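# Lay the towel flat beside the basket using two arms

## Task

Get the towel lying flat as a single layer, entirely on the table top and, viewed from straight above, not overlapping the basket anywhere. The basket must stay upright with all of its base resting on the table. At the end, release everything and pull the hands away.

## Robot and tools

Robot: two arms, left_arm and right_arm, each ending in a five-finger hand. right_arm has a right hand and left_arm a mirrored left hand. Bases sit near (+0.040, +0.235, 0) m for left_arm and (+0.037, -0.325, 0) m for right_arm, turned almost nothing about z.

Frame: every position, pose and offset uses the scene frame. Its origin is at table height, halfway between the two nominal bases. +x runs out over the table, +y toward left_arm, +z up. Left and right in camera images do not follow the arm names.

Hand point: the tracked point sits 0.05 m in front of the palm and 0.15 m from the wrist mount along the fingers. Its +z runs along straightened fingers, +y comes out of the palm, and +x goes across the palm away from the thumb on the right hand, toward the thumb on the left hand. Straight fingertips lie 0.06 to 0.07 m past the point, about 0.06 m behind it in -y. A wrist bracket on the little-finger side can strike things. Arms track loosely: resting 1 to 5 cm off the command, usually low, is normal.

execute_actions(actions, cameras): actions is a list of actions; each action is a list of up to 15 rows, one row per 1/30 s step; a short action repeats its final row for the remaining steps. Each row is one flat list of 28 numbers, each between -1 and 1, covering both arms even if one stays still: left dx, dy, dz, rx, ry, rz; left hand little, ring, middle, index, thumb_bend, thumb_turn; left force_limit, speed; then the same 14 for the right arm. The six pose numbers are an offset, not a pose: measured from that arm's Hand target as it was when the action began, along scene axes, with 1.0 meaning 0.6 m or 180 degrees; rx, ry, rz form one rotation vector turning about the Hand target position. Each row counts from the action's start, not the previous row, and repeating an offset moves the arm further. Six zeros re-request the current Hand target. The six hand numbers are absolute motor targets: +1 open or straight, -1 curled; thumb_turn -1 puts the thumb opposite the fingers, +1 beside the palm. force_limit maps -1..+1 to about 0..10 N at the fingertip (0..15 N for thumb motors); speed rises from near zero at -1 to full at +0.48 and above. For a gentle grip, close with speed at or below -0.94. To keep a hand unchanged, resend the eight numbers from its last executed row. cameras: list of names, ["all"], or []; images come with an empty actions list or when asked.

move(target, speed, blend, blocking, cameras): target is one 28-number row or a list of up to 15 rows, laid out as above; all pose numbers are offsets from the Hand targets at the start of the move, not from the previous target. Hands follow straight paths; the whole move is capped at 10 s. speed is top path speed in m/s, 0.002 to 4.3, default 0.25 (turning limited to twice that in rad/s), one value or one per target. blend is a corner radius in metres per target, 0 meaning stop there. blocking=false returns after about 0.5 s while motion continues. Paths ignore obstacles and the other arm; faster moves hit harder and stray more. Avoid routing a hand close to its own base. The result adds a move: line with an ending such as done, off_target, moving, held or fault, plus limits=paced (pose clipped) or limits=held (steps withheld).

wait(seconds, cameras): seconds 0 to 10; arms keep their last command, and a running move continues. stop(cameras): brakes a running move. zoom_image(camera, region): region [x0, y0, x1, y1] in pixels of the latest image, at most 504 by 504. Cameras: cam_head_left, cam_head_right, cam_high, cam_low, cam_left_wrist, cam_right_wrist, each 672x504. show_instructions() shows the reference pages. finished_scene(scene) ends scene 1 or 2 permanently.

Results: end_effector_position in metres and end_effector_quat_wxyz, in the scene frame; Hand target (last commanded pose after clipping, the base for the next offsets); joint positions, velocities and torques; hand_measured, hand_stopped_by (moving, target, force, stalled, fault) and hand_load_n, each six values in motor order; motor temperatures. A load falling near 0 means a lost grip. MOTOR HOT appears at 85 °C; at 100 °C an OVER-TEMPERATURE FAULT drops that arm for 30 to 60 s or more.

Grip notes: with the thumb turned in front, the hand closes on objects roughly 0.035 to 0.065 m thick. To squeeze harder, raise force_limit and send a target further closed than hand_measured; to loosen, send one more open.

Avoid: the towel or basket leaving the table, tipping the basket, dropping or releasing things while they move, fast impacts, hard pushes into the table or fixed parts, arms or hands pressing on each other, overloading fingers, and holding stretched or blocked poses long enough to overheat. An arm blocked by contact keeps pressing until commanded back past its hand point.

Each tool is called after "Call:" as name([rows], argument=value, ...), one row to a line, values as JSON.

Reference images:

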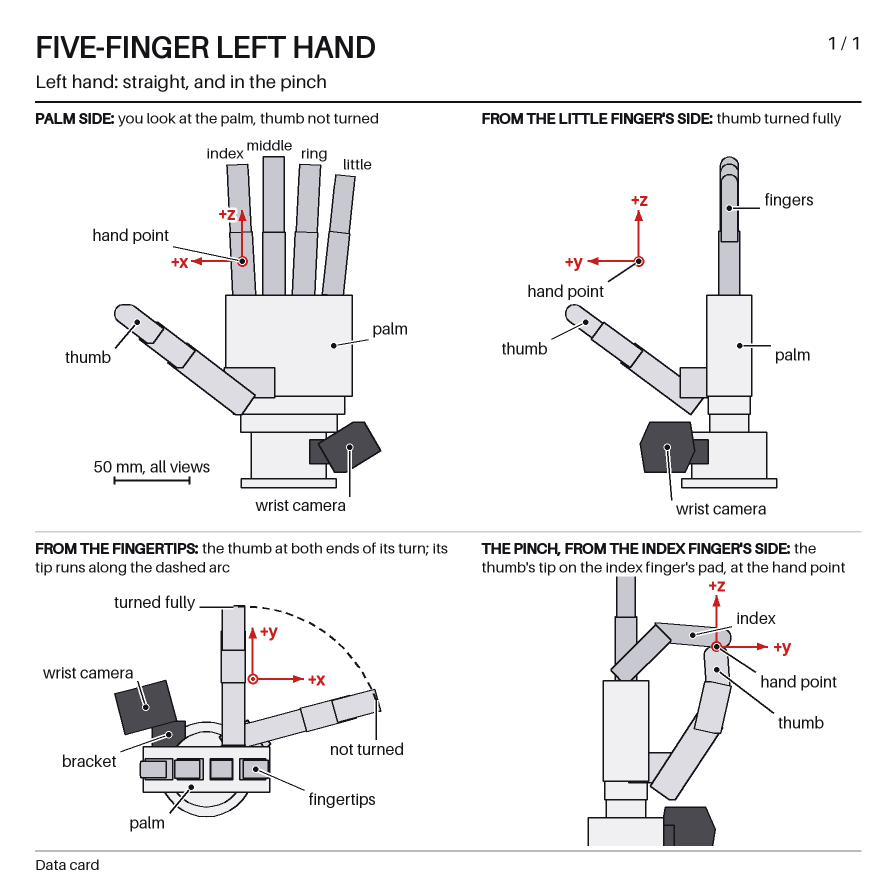

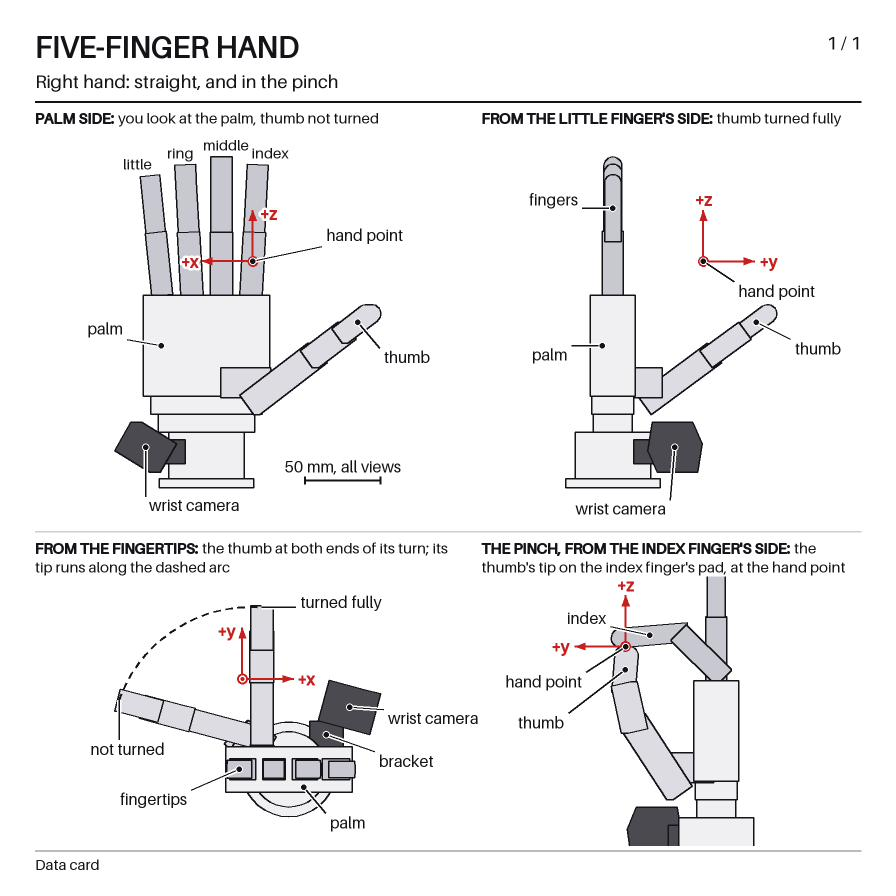

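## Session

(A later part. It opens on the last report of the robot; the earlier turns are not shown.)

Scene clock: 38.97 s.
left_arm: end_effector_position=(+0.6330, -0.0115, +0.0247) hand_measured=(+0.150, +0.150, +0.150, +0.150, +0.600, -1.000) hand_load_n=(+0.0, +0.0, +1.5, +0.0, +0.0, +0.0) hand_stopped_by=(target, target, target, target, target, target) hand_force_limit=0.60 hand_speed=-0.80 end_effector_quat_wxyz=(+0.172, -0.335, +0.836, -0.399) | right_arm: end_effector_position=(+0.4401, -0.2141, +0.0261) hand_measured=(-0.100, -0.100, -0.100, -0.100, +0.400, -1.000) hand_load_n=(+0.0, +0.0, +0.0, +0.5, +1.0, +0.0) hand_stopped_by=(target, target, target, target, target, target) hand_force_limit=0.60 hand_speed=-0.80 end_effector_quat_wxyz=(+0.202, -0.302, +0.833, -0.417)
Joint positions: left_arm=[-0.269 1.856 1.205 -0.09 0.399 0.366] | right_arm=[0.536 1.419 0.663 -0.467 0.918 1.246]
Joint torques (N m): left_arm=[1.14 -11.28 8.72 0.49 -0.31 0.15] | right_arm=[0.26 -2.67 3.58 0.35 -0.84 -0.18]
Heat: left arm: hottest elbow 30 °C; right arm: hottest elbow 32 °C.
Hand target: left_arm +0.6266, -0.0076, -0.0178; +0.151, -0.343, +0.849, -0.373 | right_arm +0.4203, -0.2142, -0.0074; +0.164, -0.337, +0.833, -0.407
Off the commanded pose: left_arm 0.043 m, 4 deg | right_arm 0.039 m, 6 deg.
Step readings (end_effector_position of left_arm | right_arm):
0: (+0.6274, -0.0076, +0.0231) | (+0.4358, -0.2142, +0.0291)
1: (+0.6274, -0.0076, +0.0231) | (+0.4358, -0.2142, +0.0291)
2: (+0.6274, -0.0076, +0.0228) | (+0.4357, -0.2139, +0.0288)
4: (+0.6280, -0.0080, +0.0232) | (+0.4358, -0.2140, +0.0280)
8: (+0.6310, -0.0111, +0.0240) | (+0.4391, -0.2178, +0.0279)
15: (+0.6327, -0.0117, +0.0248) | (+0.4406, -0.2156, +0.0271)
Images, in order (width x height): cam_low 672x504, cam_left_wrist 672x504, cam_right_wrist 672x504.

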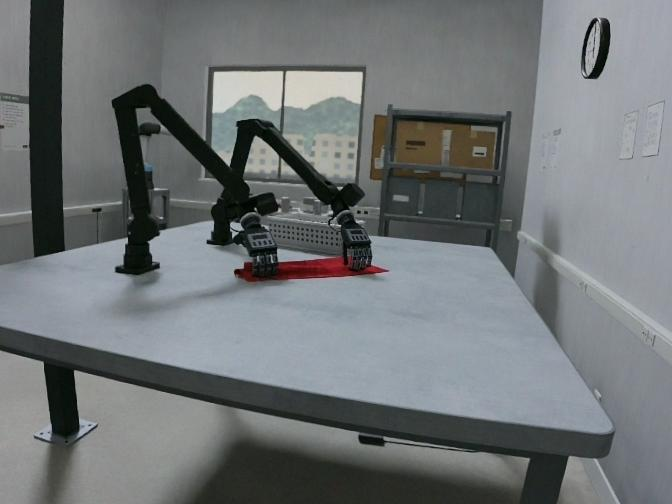

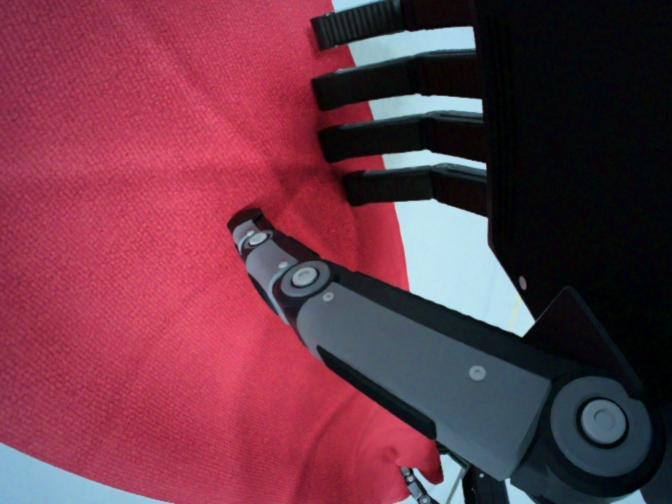

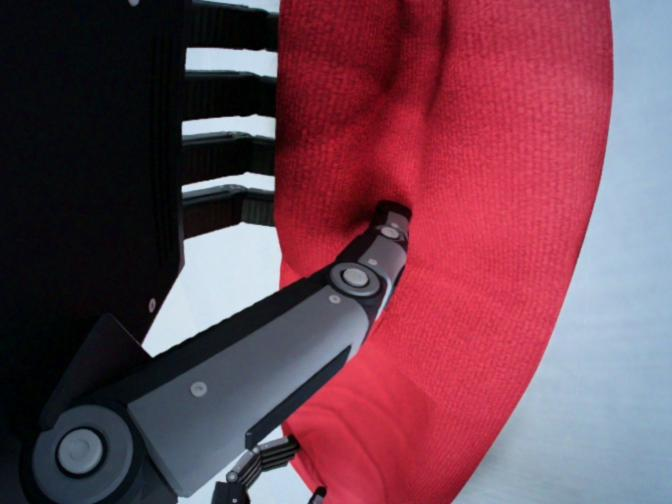

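Call:
execute_actions([
  [[0,0,-0.006,0.004,0.004,0,-0.15,-0.15,-0.15,-0.15,0.4,-1,0.6,-0.8,0,0,-0.004,0,0,0,-0.3,-0.3,-0.6,-0.6,0.05,-1,0.3,-0.8],[0,0,-0.015,0.008,0.008,0,-0.15,-0.15,-0.15,-0.15,0.4,-1,0.6,-0.8,0,0,-0.004,0,0,0,-0.3,-0.3,-0.6,-0.6,0.05,-1,0.3,-0.8]],
], cameras=["cam_left_wrist","cam_right_wrist","cam_low"])

Call:
zoom_image(camera="cam_low", region=[215, 215, 405, 305])

Scene clock: 40.97 s.
left_arm: end_effector_position=(+0.6363, -0.0124, +0.0186) hand_measured=(-0.150, -0.150, -0.150, -0.150, +0.400, -1.000) hand_load_n=(+0.0, +0.0, -1.0, +0.0, +0.0, +0.0) hand_stopped_by=(target, target, target, target, target, target) hand_force_limit=0.60 hand_speed=-0.80 end_effector_quat_wxyz=(+0.170, -0.337, +0.840, -0.389) | right_arm: end_effector_position=(+0.4400, -0.2120, +0.0215) hand_measured=(-0.300, -0.300, -0.262, -0.318, +0.322, -1.000) hand_load_n=(+0.0, +0.0, +8.5, +7.0, +11.5, +0.0) hand_stopped_by=(target, target, force, force, force, target) hand_force_limit=0.30 hand_speed=-0.80 end_effector_quat_wxyz=(+0.200, -0.304, +0.835, -0.412)
Joint positions: left_arm=[-0.275 1.874 1.226 -0.112 0.382 0.373] | right_arm=[0.536 1.43 0.663 -0.459 0.907 1.246]
Joint torques (N m): left_arm=[1.03 -11.46 8.68 -0.05 -0.32 0.18] | right_arm=[0.32 -2.96 3.43 0.49 -0.48 -0.2]
Heat: left arm: hottest elbow 30 °C; right arm: hottest elbow 32 °C.
Hand target: left_arm +0.6267, -0.0074, -0.0267; +0.145, -0.346, +0.855, -0.358 | right_arm +0.4203, -0.2142, -0.0100; +0.164, -0.337, +0.833, -0.407
Off the commanded pose: left_arm 0.047 m, 5 deg | right_arm 0.037 m, 6 deg.
Step readings (end_effector_position of left_arm | right_arm):
0: (+0.6330, -0.0115, +0.0247) | (+0.4401, -0.2141, +0.0261)
1: (+0.6330, -0.0115, +0.0247) | (+0.4401, -0.2141, +0.0261)
2: (+0.6332, -0.0114, +0.0246) | (+0.4402, -0.2139, +0.0261)
4: (+0.6341, -0.0113, +0.0243) | (+0.4402, -0.2134, +0.0255)
8: (+0.6368, -0.0130, +0.0231) | (+0.4401, -0.2125, +0.0232)
15: (+0.6367, -0.0128, +0.0207) | (+0.4400, -0.2120, +0.0215)
Images, in order (width x height): cam_low 672x504, cam_left_wrist 672x504, cam_right_wrist 672x504.

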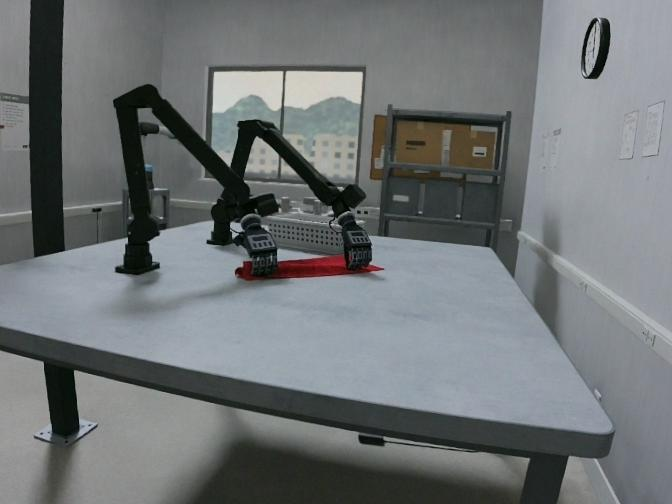

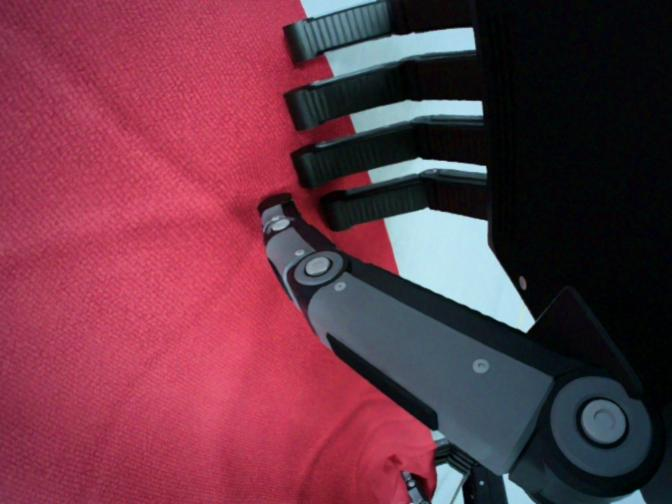

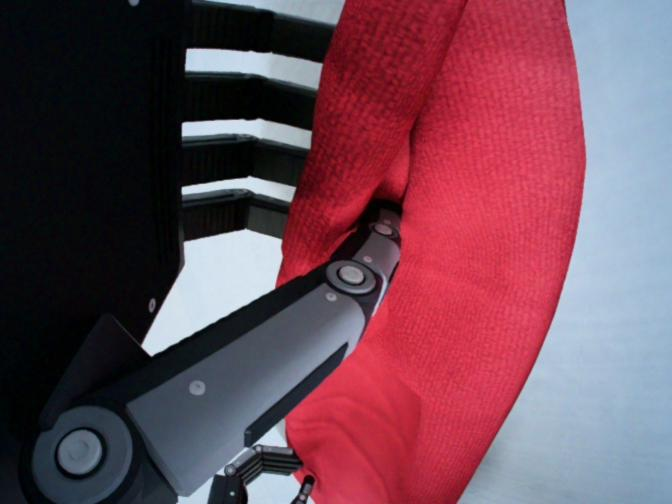

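Scaled by 2.653 from the camera's 672x504 image, which has a finer 960x720 frame.

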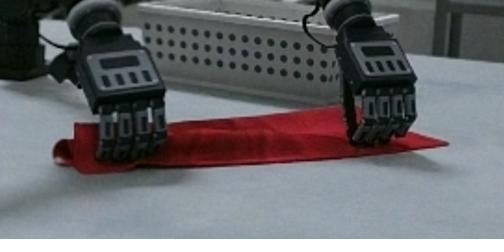

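Call:
move(target=[0,0,0.15,-0.032,-0.031,0,0.5,0.5,0.5,0.5,1,-1,0.3,0.2,0,0,0,0,0,0,-0.3,-0.3,-0.6,-0.6,0.05,-1,0.3,-0.8], speed=0.2, cameras=["cam_left_wrist","cam_right_wrist","cam_high"])

Scene clock: 43.70 s.
left_arm: end_effector_position=(+0.6277, -0.0146, +0.0691) hand_measured=(+0.500, +0.500, +0.500, +0.500, +1.000, -1.000) hand_load_n=(+0.0, +0.0, -0.5, +0.0, +0.0, +0.0) hand_stopped_by=(target, target, target, target, target, target) hand_force_limit=0.30 hand_speed=0.20 end_effector_quat_wxyz=(+0.175, -0.324, +0.829, -0.421) | right_arm: end_effector_position=(+0.4401, -0.2119, +0.0215) hand_measured=(-0.300, -0.300, -0.262, -0.318, +0.322, -1.000) hand_load_n=(+0.0, +0.0, +8.0, +6.5, +11.5, +0.5) hand_stopped_by=(target, target, force, force, force, target) hand_force_limit=0.30 hand_speed=-0.80 end_effector_quat_wxyz=(+0.201, -0.304, +0.835, -0.412)
Joint positions: left_arm=[-0.267 1.776 1.202 -0.126 0.431 0.36] | right_arm=[0.536 1.43 0.663 -0.459 0.907 1.246]
Joint torques (N m): left_arm=[2.14 -14.8 8.49 0.92 0.27 -0.09] | right_arm=[0.32 -2.9 3.41 0.46 -0.47 -0.19]
Heat: left arm: hottest elbow 30 °C; right arm: hottest elbow 32 °C.
Hand target: left_arm +0.6267, -0.0074, +0.0633; +0.168, -0.335, +0.828, -0.417 | right_arm +0.4202, -0.2142, -0.0100; +0.164, -0.337, +0.833, -0.407
Off the commanded pose: left_arm 0.009 m, 2 deg | right_arm 0.037 m, 6 deg.
move: off_target (right_arm)
Images, in order (width x height): cam_high 672x504, cam_left_wrist 672x504, cam_right_wrist 672x504.

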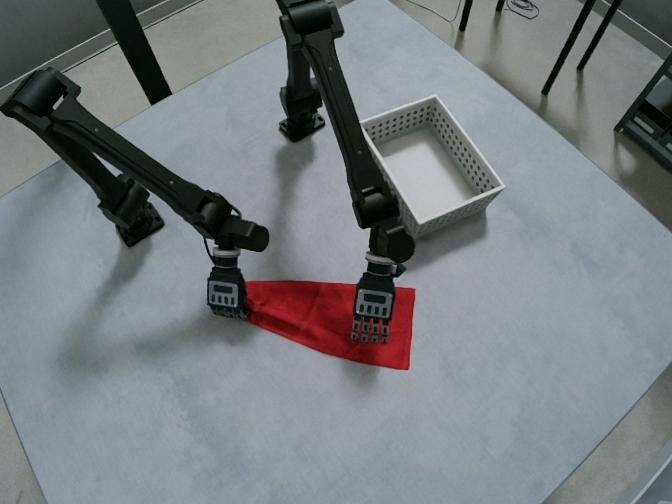

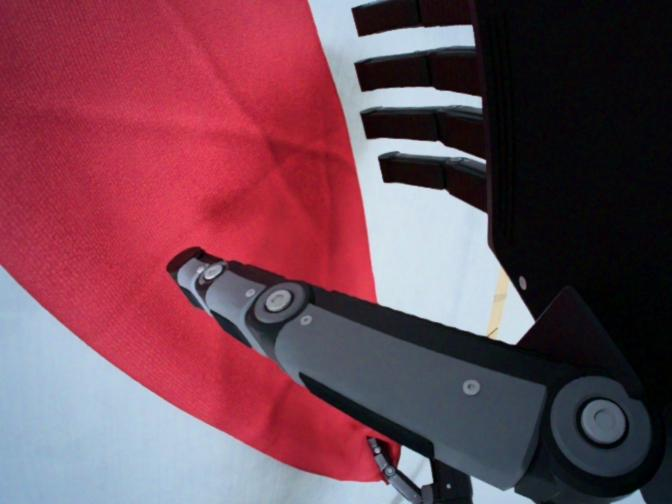

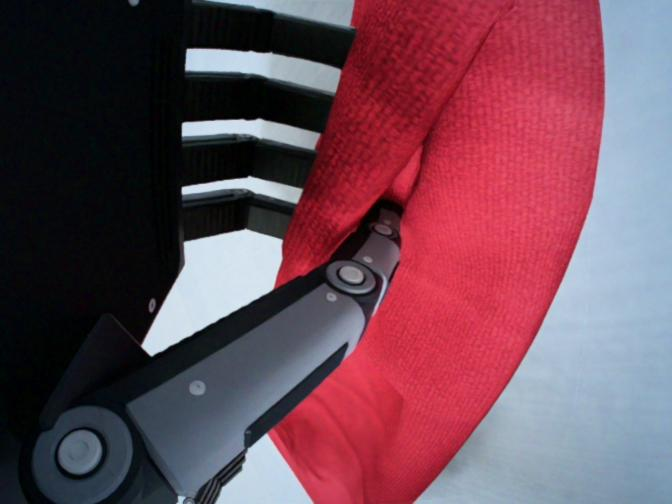

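Call:
move(target=[-0.008,0.004,-0.145,0,0,0,0.5,0.5,0.5,0.5,1,-1,0.3,0.2,0,0,0,0,0,0,-0.3,-0.3,-0.6,-0.6,0.05,-1,0.3,-0.8], speed=0.08, cameras=["cam_left_wrist","cam_low"])

Scene clock: 46.27 s.
left_arm: end_effector_position=(+0.6320, -0.0166, +0.0240) hand_measured=(+0.500, +0.500, +0.500, +0.500, +1.000, -1.000) hand_load_n=(+0.0, +0.0, +0.0, +0.0, +0.5, +1.0) hand_stopped_by=(target, target, target, target, target, target) hand_force_limit=0.30 hand_speed=0.20 end_effector_quat_wxyz=(+0.191, -0.318, +0.818, -0.439) | right_arm: end_effector_position=(+0.4401, -0.2119, +0.0215) hand_measured=(-0.300, -0.300, -0.262, -0.318, +0.322, -1.000) hand_load_n=(+0.0, +0.0, +8.0, +6.5, +11.5, +0.5) hand_stopped_by=(target, target, force, force, force, target) hand_force_limit=0.30 hand_speed=-0.80 end_effector_quat_wxyz=(+0.201, -0.304, +0.835, -0.412)
Joint positions: left_arm=[-0.265 1.849 1.133 0.075 0.438 0.347] | right_arm=[0.536 1.43 0.663 -0.459 0.907 1.246]
Joint torques (N m): left_arm=[2.67 -10.87 6.11 1.46 0.1 0.07] | right_arm=[0.32 -3.02 3.38 0.47 -0.47 -0.19]
Heat: left arm: hottest elbow 30 °C; right arm: hottest elbow 32 °C.
Hand target: left_arm +0.6219, -0.0051, -0.0237; +0.168, -0.335, +0.828, -0.417 | right_arm +0.4202, -0.2142, -0.0100; +0.164, -0.337, +0.833, -0.407
Off the commanded pose: left_arm 0.050 m, 4 deg | right_arm 0.037 m, 6 deg.
move: off_target (left_arm, right_arm)
Images, in order (width x height): cam_low 672x504, cam_left_wrist 672x504.

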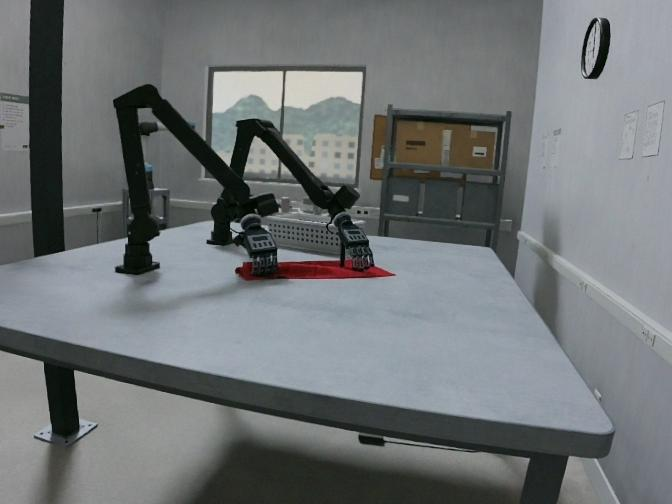

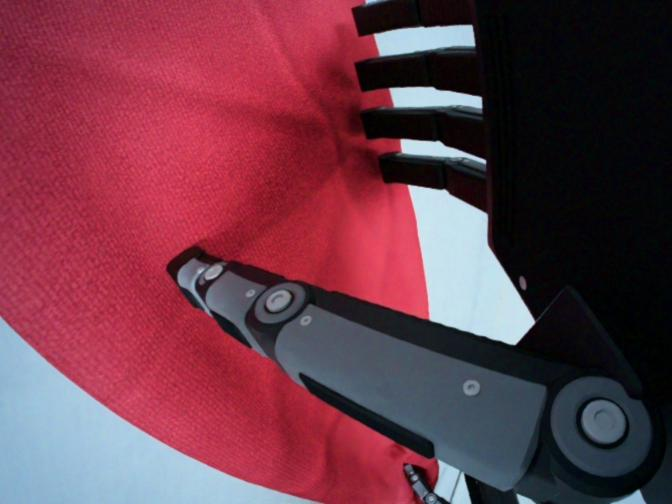

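Call:
execute_actions([
  [[0,0,-0.004,0,0,0,0.2,0.2,0.2,0.2,1,-1,0.6,-0.8,0,0,0,0,0,0,-0.3,-0.3,-0.6,-0.6,0.05,-1,0.3,-0.8]],
], cameras=["cam_left_wrist","cam_low"])

Call:
zoom_image(camera="cam_low", region=[310, 225, 405, 295])

Scene clock: 47.73 s.
left_arm: end_effector_position=(+0.6329, -0.0170, +0.0241) hand_measured=(+0.200, +0.200, +0.200, +0.200, +1.000, -1.000) hand_load_n=(+0.5, +0.0, +0.0, +0.0, +0.5, +1.0) hand_stopped_by=(target, target, target, target, target, target) hand_force_limit=0.60 hand_speed=-0.80 end_effector_quat_wxyz=(+0.192, -0.317, +0.818, -0.440) | right_arm: end_effector_position=(+0.4401, -0.2119, +0.0215) hand_measured=(-0.300, -0.300, -0.262, -0.318, +0.322, -1.000) hand_load_n=(+0.0, +0.0, +8.0, +6.5, +11.5, +0.5) hand_stopped_by=(target, target, force, force, force, target) hand_force_limit=0.30 hand_speed=-0.80 end_effector_quat_wxyz=(+0.201, -0.304, +0.835, -0.412)
Joint positions: left_arm=[-0.265 1.85 1.133 0.081 0.439 0.345] | right_arm=[0.536 1.43 0.663 -0.459 0.907 1.246]
Joint torques (N m): left_arm=[2.2 -10.87 6.09 1.48 0.06 0.11] | right_arm=[0.21 -2.96 3.43 0.47 -0.48 -0.2]
Heat: left arm: hottest elbow 30 °C; right arm: hottest elbow 32 °C.
Hand target: left_arm +0.6219, -0.0050, -0.0260; +0.169, -0.335, +0.828, -0.417 | right_arm +0.4202, -0.2142, -0.0100; +0.164, -0.337, +0.833, -0.407
Off the commanded pose: left_arm 0.053 m, 4 deg | right_arm 0.037 m, 6 deg.
Step readings (end_effector_position of left_arm | right_arm):
0: (+0.6320, -0.0166, +0.0240) | (+0.4401, -0.2119, +0.0215)
1: (+0.6320, -0.0166, +0.0240) | (+0.4401, -0.2119, +0.0215)
2: (+0.6321, -0.0166, +0.0239) | (+0.4401, -0.2119, +0.0215)
4: (+0.6323, -0.0167, +0.0239) | (+0.4401, -0.2119, +0.0215)
8: (+0.6327, -0.0169, +0.0239) | (+0.4401, -0.2119, +0.0215)
15: (+0.6329, -0.0170, +0.0241) | (+0.4401, -0.2119, +0.0215)
Images, in order (width x height): cam_low 672x504, cam_left_wrist 672x504.

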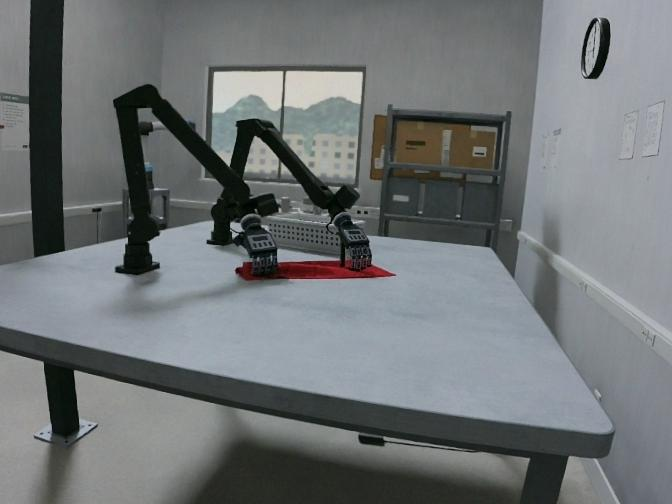

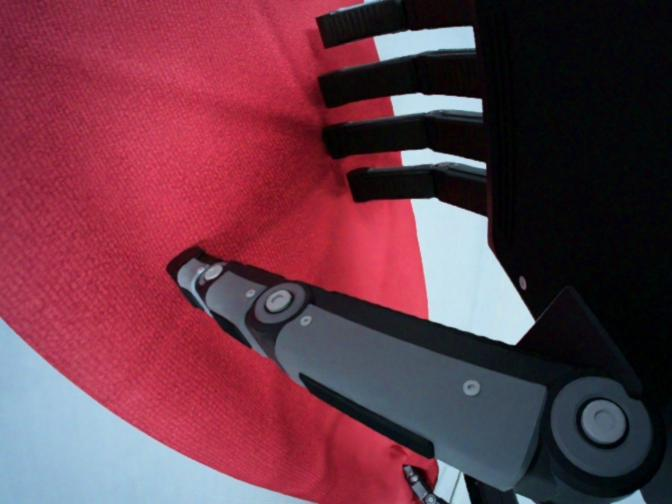

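Scaled by 5.305 from the camera's 672x504 image, which has a finer 960x720 frame.

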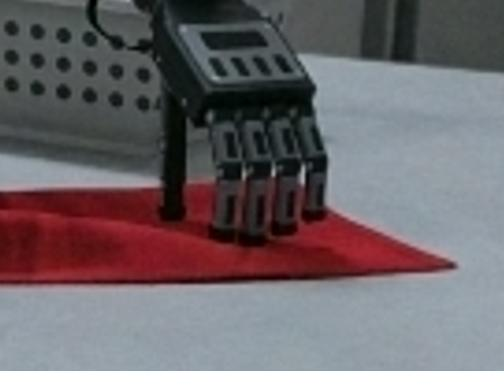

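Call:
execute_actions([
  [[0,0,0,0,0,0,0.5,0.5,0.5,0.5,1,-1,0.6,-0.3,0,0,0,0,0,0,-0.3,-0.3,-0.6,-0.6,0.05,-1,0.3,-0.8]],
  [[0,0,-0.01,0.01,0.01,0,0.5,0.5,0.5,0.5,1,-1,0.6,-0.3,0,0,0,0,0,0,-0.3,-0.3,-0.6,-0.6,0.05,-1,0.3,-0.8],[0,0,-0.015,0.022,0.022,0,0.5,0.5,0.5,0.5,1,-1,0.6,-0.3,0,0,0,0,0,0,-0.3,-0.3,-0.6,-0.6,0.05,-1,0.3,-0.8]],
  [[0,0,-0.005,0,0,0,0.3,0.3,0.3,0.3,1,-1,0.6,-0.8,0,0,0,0,0,0,-0.3,-0.3,-0.6,-0.6,0.05,-1,0.3,-0.8]],
], cameras=["cam_left_wrist","cam_low"])

Scene clock: 50.97 s.
left_arm: end_effector_position=(+0.6362, -0.0134, +0.0213) hand_measured=(+0.300, +0.300, +0.300, +0.300, +1.000, -1.000) hand_load_n=(+0.0, +0.0, +3.5, +0.0, +0.0, +0.0) hand_stopped_by=(target, target, target, target, target, target) hand_force_limit=0.60 hand_speed=-0.80 end_effector_quat_wxyz=(+0.183, -0.328, +0.830, -0.414) | right_arm: end_effector_position=(+0.4401, -0.2119, +0.0215) hand_measured=(-0.300, -0.300, -0.262, -0.318, +0.322, -1.000) hand_load_n=(+0.0, +0.0, +8.0, +6.5, +11.5, +0.5) hand_stopped_by=(target, target, force, force, force, target) hand_force_limit=0.30 hand_speed=-0.80 end_effector_quat_wxyz=(+0.201, -0.304, +0.835, -0.412)
Joint positions: left_arm=[-0.268 1.862 1.182 -0.019 0.409 0.362] | right_arm=[0.536 1.43 0.663 -0.459 0.907 1.246]
Joint torques (N m): left_arm=[0.97 -10.29 7.5 0.34 -0.44 0.17] | right_arm=[0.32 -2.96 3.43 0.46 -0.47 -0.2]
Heat: left arm: hottest elbow 31 °C; right arm: hottest elbow 32 °C.
Hand target: left_arm +0.6218, -0.0051, -0.0382; +0.151, -0.343, +0.847, -0.376 | right_arm +0.4202, -0.2142, -0.0100; +0.164, -0.337, +0.833, -0.407
Off the commanded pose: left_arm 0.062 m, 6 deg | right_arm 0.037 m, 6 deg.
Step readings (end_effector_position of left_arm | right_arm):
0: (+0.6329, -0.0170, +0.0241) | (+0.4401, -0.2119, +0.0215)
1: (+0.6329, -0.0170, +0.0241) | (+0.4401, -0.2119, +0.0215)
2: (+0.6329, -0.0170, +0.0241) | (+0.4401, -0.2119, +0.0215)
4: (+0.6329, -0.0171, +0.0242) | (+0.4401, -0.2119, +0.0215)
8: (+0.6329, -0.0171, +0.0240) | (+0.4401, -0.2119, +0.0215)
15: (+0.6329, -0.0171, +0.0240) | (+0.4401, -0.2119, +0.0215)
16: (+0.6329, -0.0171, +0.0240) | (+0.4401, -0.2119, +0.0215)
17: (+0.6327, -0.0169, +0.0235) | (+0.4401, -0.2119, +0.0215)
19: (+0.6318, -0.0145, +0.0216) | (+0.4401, -0.2119, +0.0215)
23: (+0.6331, -0.0133, +0.0204) | (+0.4401, -0.2119, +0.0215)
30: (+0.6331, -0.0132, +0.0194) | (+0.4401, -0.2119, +0.0215)
31: (+0.6333, -0.0132, +0.0196) | (+0.4401, -0.2119, +0.0215)
32: (+0.6333, -0.0132, +0.0193) | (+0.4401, -0.2119, +0.0215)
34: (+0.6336, -0.0133, +0.0194) | (+0.4401, -0.2119, +0.0215)
38: (+0.6348, -0.0136, +0.0205) | (+0.4401, -0.2119, +0.0215)
45: (+0.6362, -0.0135, +0.0213) | (+0.4401, -0.2119, +0.0215)
Images, in order (width x height): cam_low 672x504, cam_left_wrist 672x504.

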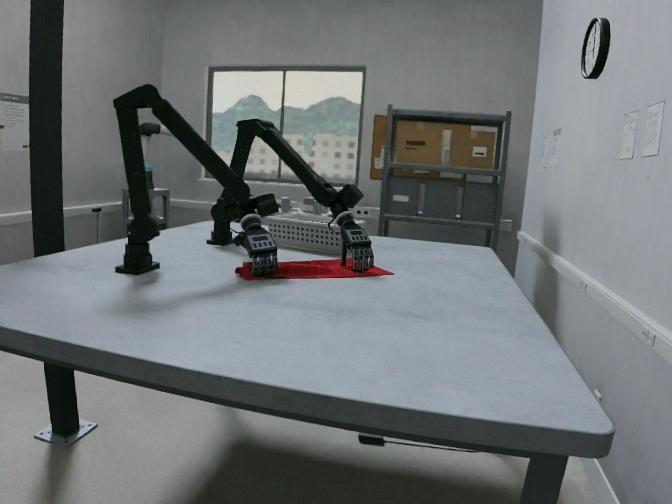

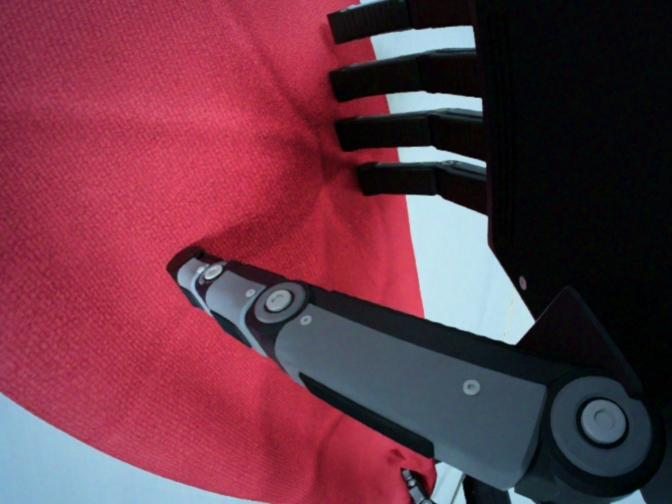

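Call:
execute_actions([
  [[0,0,-0.005,0,0,0,0.0,0.0,0.0,0.0,0.9,-1,0.6,-0.8,0,0,0,0,0,0,-0.3,-0.3,-0.6,-0.6,0.05,-1,0.3,-0.8]],
], cameras=["cam_left_wrist","cam_low"])

Call:
zoom_image(camera="cam_low", region=[310, 225, 405, 295])

Scene clock: 52.37 s.
left_arm: end_effector_position=(+0.6374, -0.0131, +0.0196) hand_measured=(+0.000, +0.000, +0.000, +0.000, +0.900, -1.000) hand_load_n=(+0.0, +0.0, +1.0, +0.0, +0.0, +0.0) hand_stopped_by=(target, target, target, target, target, target) hand_force_limit=0.60 hand_speed=-0.80 end_effector_quat_wxyz=(+0.185, -0.327, +0.830, -0.413) | right_arm: end_effector_position=(+0.4401, -0.2119, +0.0215) hand_measured=(-0.300, -0.300, -0.262, -0.318, +0.322, -1.000) hand_load_n=(+0.0, +0.0, +8.0, +6.5, +11.5, +0.0) hand_stopped_by=(target, target, force, force, force, target) hand_force_limit=0.30 hand_speed=-0.80 end_effector_quat_wxyz=(+0.201, -0.304, +0.835, -0.412)
Joint positions: left_arm=[-0.268 1.866 1.182 -0.013 0.406 0.365] | right_arm=[0.536 1.43 0.663 -0.459 0.907 1.246]
Joint torques (N m): left_arm=[1.61 -10.23 7.27 0.13 -0.38 0.17] | right_arm=[0.26 -2.9 3.41 0.46 -0.48 -0.2]
Heat: left arm: hottest elbow 31 °C; right arm: hottest elbow 32 °C.
Hand target: left_arm +0.6218, -0.0050, -0.0412; +0.151, -0.343, +0.847, -0.376 | right_arm +0.4202, -0.2142, -0.0100; +0.164, -0.337, +0.833, -0.407
Off the commanded pose: left_arm 0.063 m, 6 deg | right_arm 0.037 m, 6 deg.
Step readings (end_effector_position of left_arm | right_arm):
0: (+0.6362, -0.0134, +0.0213) | (+0.4401, -0.2119, +0.0215)
1: (+0.6362, -0.0134, +0.0213) | (+0.4401, -0.2119, +0.0215)
2: (+0.6363, -0.0134, +0.0213) | (+0.4401, -0.2119, +0.0215)
4: (+0.6366, -0.0135, +0.0214) | (+0.4401, -0.2119, +0.0215)
8: (+0.6371, -0.0136, +0.0213) | (+0.4401, -0.2119, +0.0215)
15: (+0.6374, -0.0133, +0.0206) | (+0.4401, -0.2119, +0.0215)
Images, in order (width x height): cam_low 672x504, cam_left_wrist 672x504.

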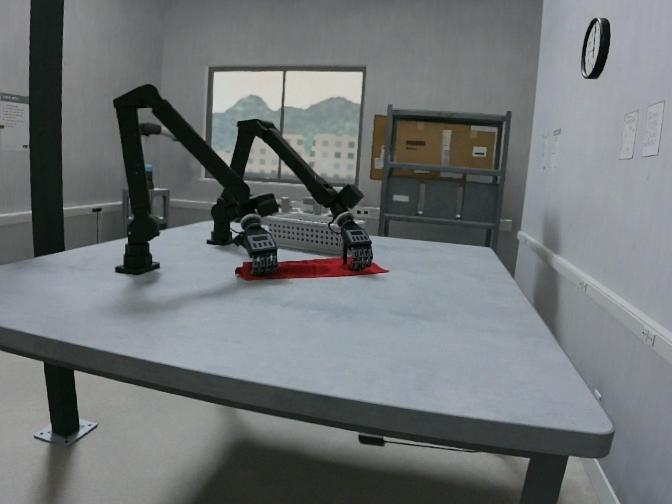

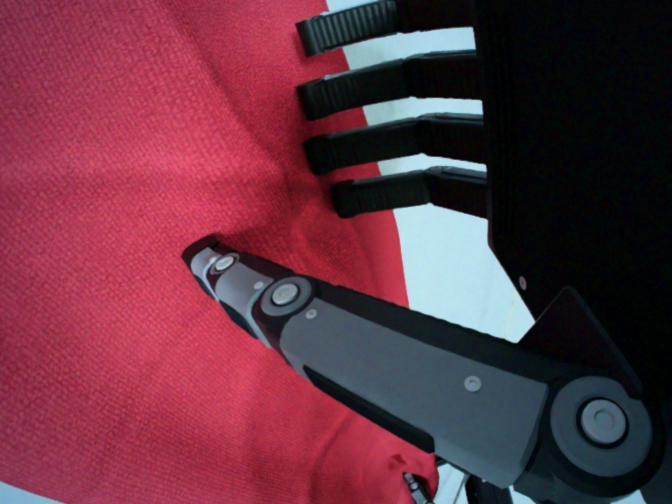

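Scaled by 5.305 from the camera's 672x504 image, which has a finer 960x720 frame.

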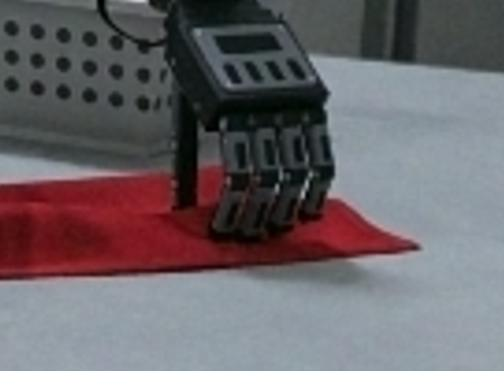

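Call:
execute_actions([
  [[0,0,0.06,0,0,0,0.5,0.5,0.5,0.5,1,-1,0.3,0.2,0,0,0,0,0,0,-0.3,-0.3,-0.6,-0.6,0.05,-1,0.3,-0.8],[0,0,0.11,-0.0188,-0.0181,0,0.5,0.5,0.5,0.5,1,-1,0.3,0.2,0,0,0,0,0,0,-0.3,-0.3,-0.6,-0.6,0.05,-1,0.3,-0.8]],
  [[0,0,0,0,0,0,0.5,0.5,0.5,0.5,1,-1,0.3,0.2,0,0,0,0,0,0,-0.3,-0.3,-0.6,-0.6,0.05,-1,0.3,-0.8]],
], cameras=["cam_left_wrist","cam_low"])

Scene clock: 57.73 s.
left_arm: end_effector_position=(+0.6246, -0.0114, +0.0250) hand_measured=(+0.500, +0.500, +0.500, +0.500, +1.000, -1.000) hand_load_n=(+0.0, +0.0, +0.0, +0.0, +0.0, +0.0) hand_stopped_by=(target, target, target, target, target, target) hand_force_limit=0.30 hand_speed=0.20 end_effector_quat_wxyz=(+0.169, -0.328, +0.833, -0.412) | right_arm: end_effector_position=(+0.4401, -0.2119, +0.0215) hand_measured=(-0.300, -0.300, -0.262, -0.318, +0.322, -1.000) hand_load_n=(+0.0, +0.0, +8.0, +7.0, +11.5, +0.5) hand_stopped_by=(target, target, force, force, force, target) hand_force_limit=0.30 hand_speed=-0.80 end_effector_quat_wxyz=(+0.201, -0.304, +0.835, -0.412)
Joint positions: left_arm=[-0.265 1.84 1.167 -0.05 0.427 0.365] | right_arm=[0.536 1.43 0.663 -0.459 0.907 1.246]
Joint torques (N m): left_arm=[2.32 -16.44 7.57 0.8 0.29 -0.04] | right_arm=[0.26 -2.96 3.4 0.46 -0.48 -0.2]
Heat: left arm: hottest elbow 30 °C; right arm: hottest elbow 31 °C.
Hand target: left_arm +0.6220, -0.0050, +0.0249; +0.165, -0.337, +0.831, -0.411 | right_arm +0.4202, -0.2142, -0.0100; +0.164, -0.337, +0.833, -0.407
Off the commanded pose: left_arm 0.007 m, 1 deg | right_arm 0.037 m, 6 deg.
Step readings (end_effector_position of left_arm | right_arm):
0: (+0.6374, -0.0131, +0.0196) | (+0.4401, -0.2119, +0.0215)
1: (+0.6376, -0.0131, +0.0198) | (+0.4401, -0.2119, +0.0215)
2: (+0.6372, -0.0131, +0.0197) | (+0.4401, -0.2119, +0.0215)
4: (+0.6361, -0.0141, +0.0257) | (+0.4401, -0.2119, +0.0215)
8: (+0.6284, -0.0118, +0.0255) | (+0.4401, -0.2119, +0.0215)
15: (+0.6254, -0.0116, +0.0258) | (+0.4401, -0.2119, +0.0215)
16: (+0.6251, -0.0115, +0.0256) | (+0.4401, -0.2119, +0.0215)
17: (+0.6250, -0.0115, +0.0254) | (+0.4401, -0.2119, +0.0215)
19: (+0.6246, -0.0114, +0.0250) | (+0.4401, -0.2119, +0.0215)
23: (+0.6246, -0.0114, +0.0250) | (+0.4401, -0.2119, +0.0215)
30: (+0.6246, -0.0114, +0.0250) | (+0.4401, -0.2119, +0.0215)
Images, in order (width x height): cam_low 672x504, cam_left_wrist 672x504.

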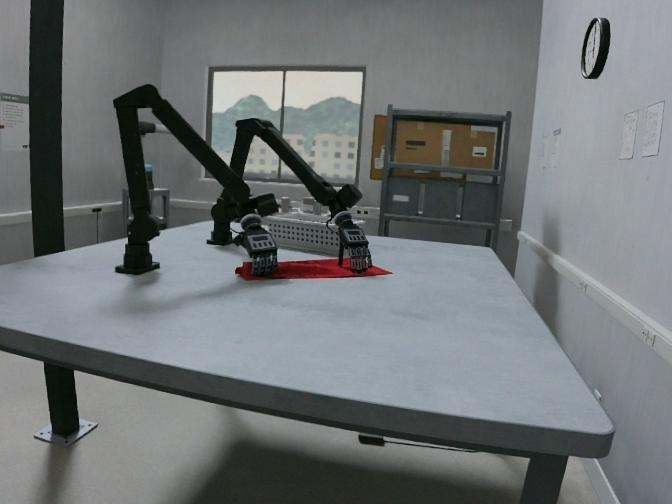

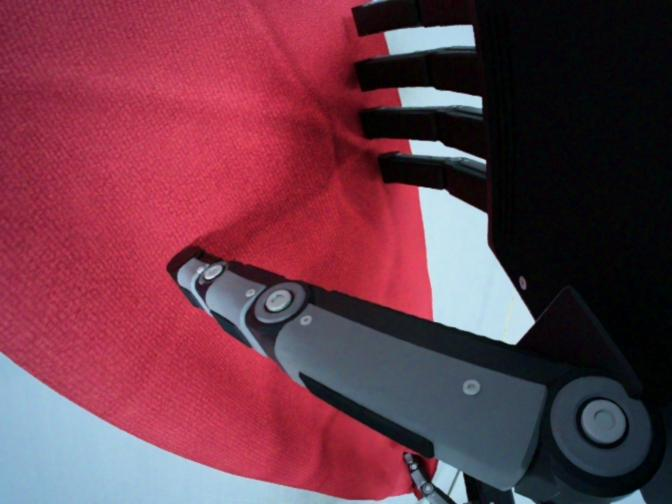

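Call:
execute_actions([
  [[0,0,-0.05,0,0,0,0.5,0.5,0.5,0.5,1,-1,0.3,0.2,0,0,0,0,0,0,-0.3,-0.3,-0.6,-0.6,0.05,-1,0.3,-0.8],[0,0,-0.1,0,0,0,0.5,0.5,0.5,0.5,1,-1,0.3,0.2,0,0,0,0,0,0,-0.3,-0.3,-0.6,-0.6,0.05,-1,0.3,-0.8]],
  [[0,0,-0.01,0,0,0,0.25,0.25,0.25,0.25,1,-1,0.6,-0.8,0,0,0,0,0,0,-0.3,-0.3,-0.6,-0.6,0.05,-1,0.3,-0.8]],
], cameras=["cam_left_wrist","cam_low"])

Call:
zoom_image(camera="cam_low", region=[310, 225, 405, 295])

Scene clock: 59.97 s.
left_arm: end_effector_position=(+0.6372, -0.0172, +0.0230) hand_measured=(+0.250, +0.250, +0.250, +0.250, +1.000, -1.000) hand_load_n=(+0.0, +0.0, +0.0, +0.0, +0.5, +1.5) hand_stopped_by=(target, target, target, target, target, target) hand_force_limit=0.60 hand_speed=-0.80 end_effector_quat_wxyz=(+0.196, -0.317, +0.816, -0.442) | right_arm: end_effector_position=(+0.4401, -0.2119, +0.0215) hand_measured=(-0.300, -0.300, -0.262, -0.318, +0.322, -1.000) hand_load_n=(+0.0, +0.0, +8.0, +6.5, +11.5, +0.5) hand_stopped_by=(target, target, force, force, force, target) hand_force_limit=0.30 hand_speed=-0.80 end_effector_quat_wxyz=(+0.201, -0.304, +0.835, -0.412)
Joint positions: left_arm=[-0.264 1.859 1.139 0.091 0.436 0.344] | right_arm=[0.536 1.43 0.663 -0.459 0.907 1.246]
Joint torques (N m): left_arm=[2.14 -9.76 5.64 1.39 -0.01 0.12] | right_arm=[0.32 -3.02 3.4 0.46 -0.48 -0.19]
Heat: left arm: hottest elbow 30 °C; right arm: hottest elbow 31 °C.
Hand target: left_arm +0.6219, -0.0050, -0.0412; +0.165, -0.337, +0.831, -0.411 | right_arm +0.4202, -0.2142, -0.0100; +0.164, -0.337, +0.833, -0.407
Off the commanded pose: left_arm 0.067 m, 6 deg | right_arm 0.037 m, 6 deg.
Step readings (end_effector_position of left_arm | right_arm):
0: (+0.6246, -0.0114, +0.0250) | (+0.4401, -0.2119, +0.0215)
1: (+0.6246, -0.0114, +0.0250) | (+0.4401, -0.2119, +0.0215)
2: (+0.6241, -0.0113, +0.0245) | (+0.4401, -0.2119, +0.0215)
4: (+0.6251, -0.0116, +0.0224) | (+0.4401, -0.2119, +0.0215)
8: (+0.6304, -0.0140, +0.0218) | (+0.4401, -0.2119, +0.0215)
15: (+0.6353, -0.0160, +0.0231) | (+0.4401, -0.2119, +0.0215)
16: (+0.6354, -0.0161, +0.0230) | (+0.4401, -0.2119, +0.0215)
17: (+0.6356, -0.0162, +0.0229) | (+0.4401, -0.2119, +0.0215)
19: (+0.6361, -0.0165, +0.0229) | (+0.4401, -0.2119, +0.0215)
23: (+0.6370, -0.0169, +0.0229) | (+0.4401, -0.2119, +0.0215)
30: (+0.6372, -0.0172, +0.0230) | (+0.4401, -0.2119, +0.0215)
Images, in order (width x height): cam_low 672x504, cam_left_wrist 672x504.

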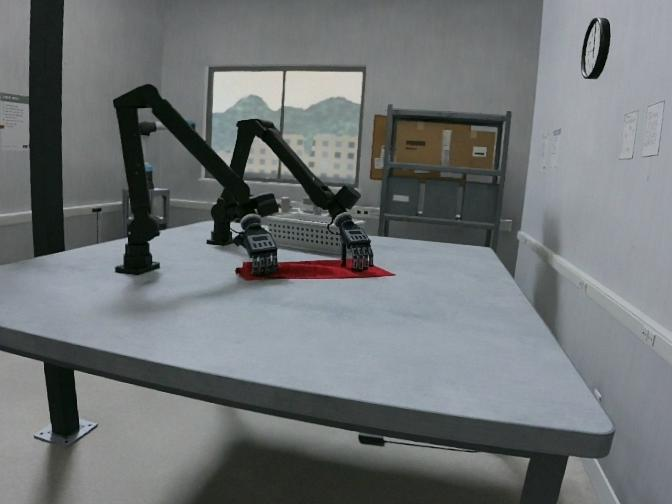

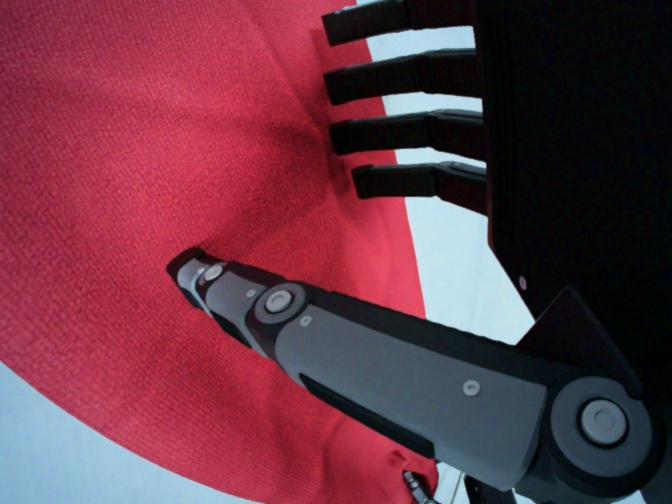

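Scaled by 5.305 from the camera's 672x504 image, which has a finer 960x720 frame.

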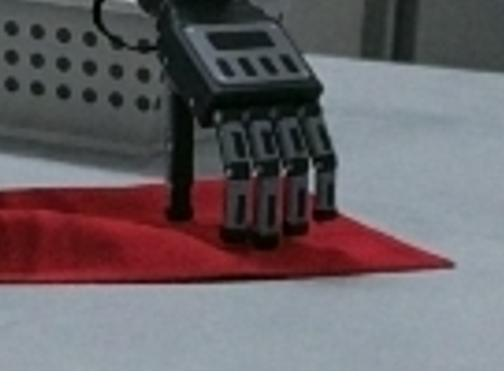

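Call:
execute_actions([
  [[0,0,0,0.014,0.0135,0,0.25,0.25,0.25,0.25,1,-1,0.6,-0.8,0,0,0,0,0,0,-0.3,-0.3,-0.6,-0.6,0.05,-1,0.3,-0.8]],
  [[0,0,-0.005,0,0,0,0.0,0.0,0.0,0.0,0.9,-1,0.6,-0.8,0,0,0,0,0,0,-0.3,-0.3,-0.6,-0.6,0.05,-1,0.3,-0.8]],
], cameras=["cam_left_wrist","cam_low"])

Call:
zoom_image(camera="cam_low", region=[310, 225, 405, 295])

Scene clock: 62.73 s.
left_arm: end_effector_position=(+0.6379, -0.0139, +0.0203) hand_measured=(+0.000, +0.000, +0.000, +0.000, +0.900, -1.000) hand_load_n=(+0.0, +0.0, +0.5, +0.0, +0.5, +0.5) hand_stopped_by=(target, target, target, target, target, target) hand_force_limit=0.60 hand_speed=-0.80 end_effector_quat_wxyz=(+0.189, -0.325, +0.823, -0.425) | right_arm: end_effector_position=(+0.4401, -0.2119, +0.0215) hand_measured=(-0.300, -0.300, -0.262, -0.318, +0.322, -1.000) hand_load_n=(+0.0, +0.0, +8.5, +6.5, +12.0, +0.5) hand_stopped_by=(target, target, force, force, force, target) hand_force_limit=0.30 hand_speed=-0.80 end_effector_quat_wxyz=(+0.201, -0.304, +0.835, -0.412)
Joint positions: left_arm=[-0.264 1.864 1.163 0.032 0.418 0.354] | right_arm=[0.536 1.43 0.663 -0.459 0.907 1.246]
Joint torques (N m): left_arm=[1.26 -9.88 7.2 0.12 -0.41 0.23] | right_arm=[0.21 -2.96 3.38 0.47 -0.48 -0.2]
Heat: left arm: hottest elbow 30 °C; right arm: hottest elbow 31 °C.
Hand target: left_arm +0.6220, -0.0052, -0.0439; +0.155, -0.342, +0.843, -0.385 | right_arm +0.4202, -0.2142, -0.0100; +0.164, -0.337, +0.833, -0.407
Off the commanded pose: left_arm 0.067 m, 7 deg | right_arm 0.037 m, 6 deg.
Step readings (end_effector_position of left_arm | right_arm):
0: (+0.6372, -0.0172, +0.0230) | (+0.4401, -0.2119, +0.0215)
1: (+0.6372, -0.0172, +0.0230) | (+0.4401, -0.2119, +0.0215)
2: (+0.6368, -0.0168, +0.0225) | (+0.4401, -0.2119, +0.0215)
4: (+0.6359, -0.0152, +0.0210) | (+0.4401, -0.2119, +0.0215)
8: (+0.6367, -0.0142, +0.0209) | (+0.4401, -0.2119, +0.0215)
15: (+0.6369, -0.0140, +0.0209) | (+0.4401, -0.2119, +0.0215)
16: (+0.6369, -0.0140, +0.0209) | (+0.4401, -0.2119, +0.0215)
17: (+0.6369, -0.0140, +0.0209) | (+0.4401, -0.2119, +0.0215)
19: (+0.6369, -0.0140, +0.0206) | (+0.4401, -0.2119, +0.0215)
23: (+0.6373, -0.0140, +0.0206) | (+0.4401, -0.2119, +0.0215)
30: (+0.6379, -0.0139, +0.0203) | (+0.4401, -0.2119, +0.0215)
Images, in order (width x height): cam_low 672x504, cam_left_wrist 672x504.

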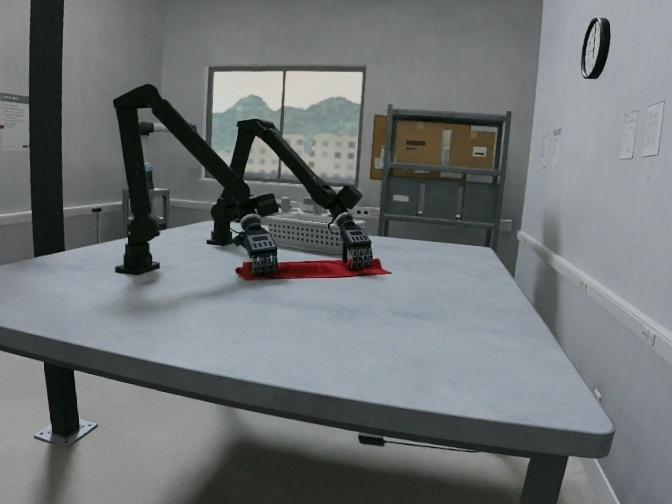

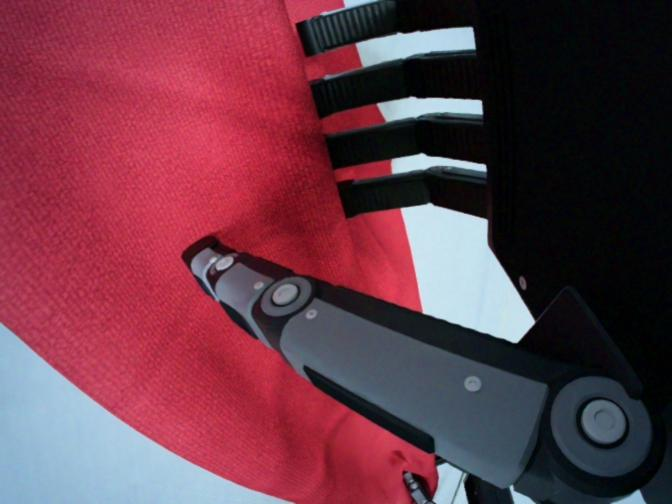

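Scaled by 5.305 from the camera's 672x504 image, which has a finer 960x720 frame.

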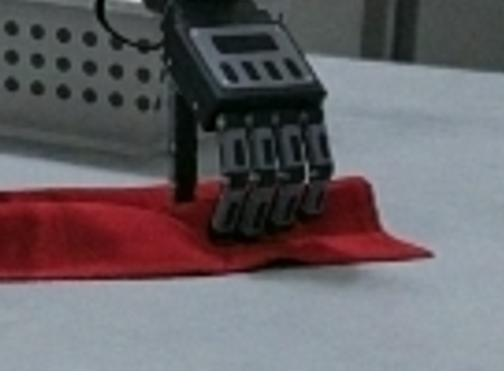

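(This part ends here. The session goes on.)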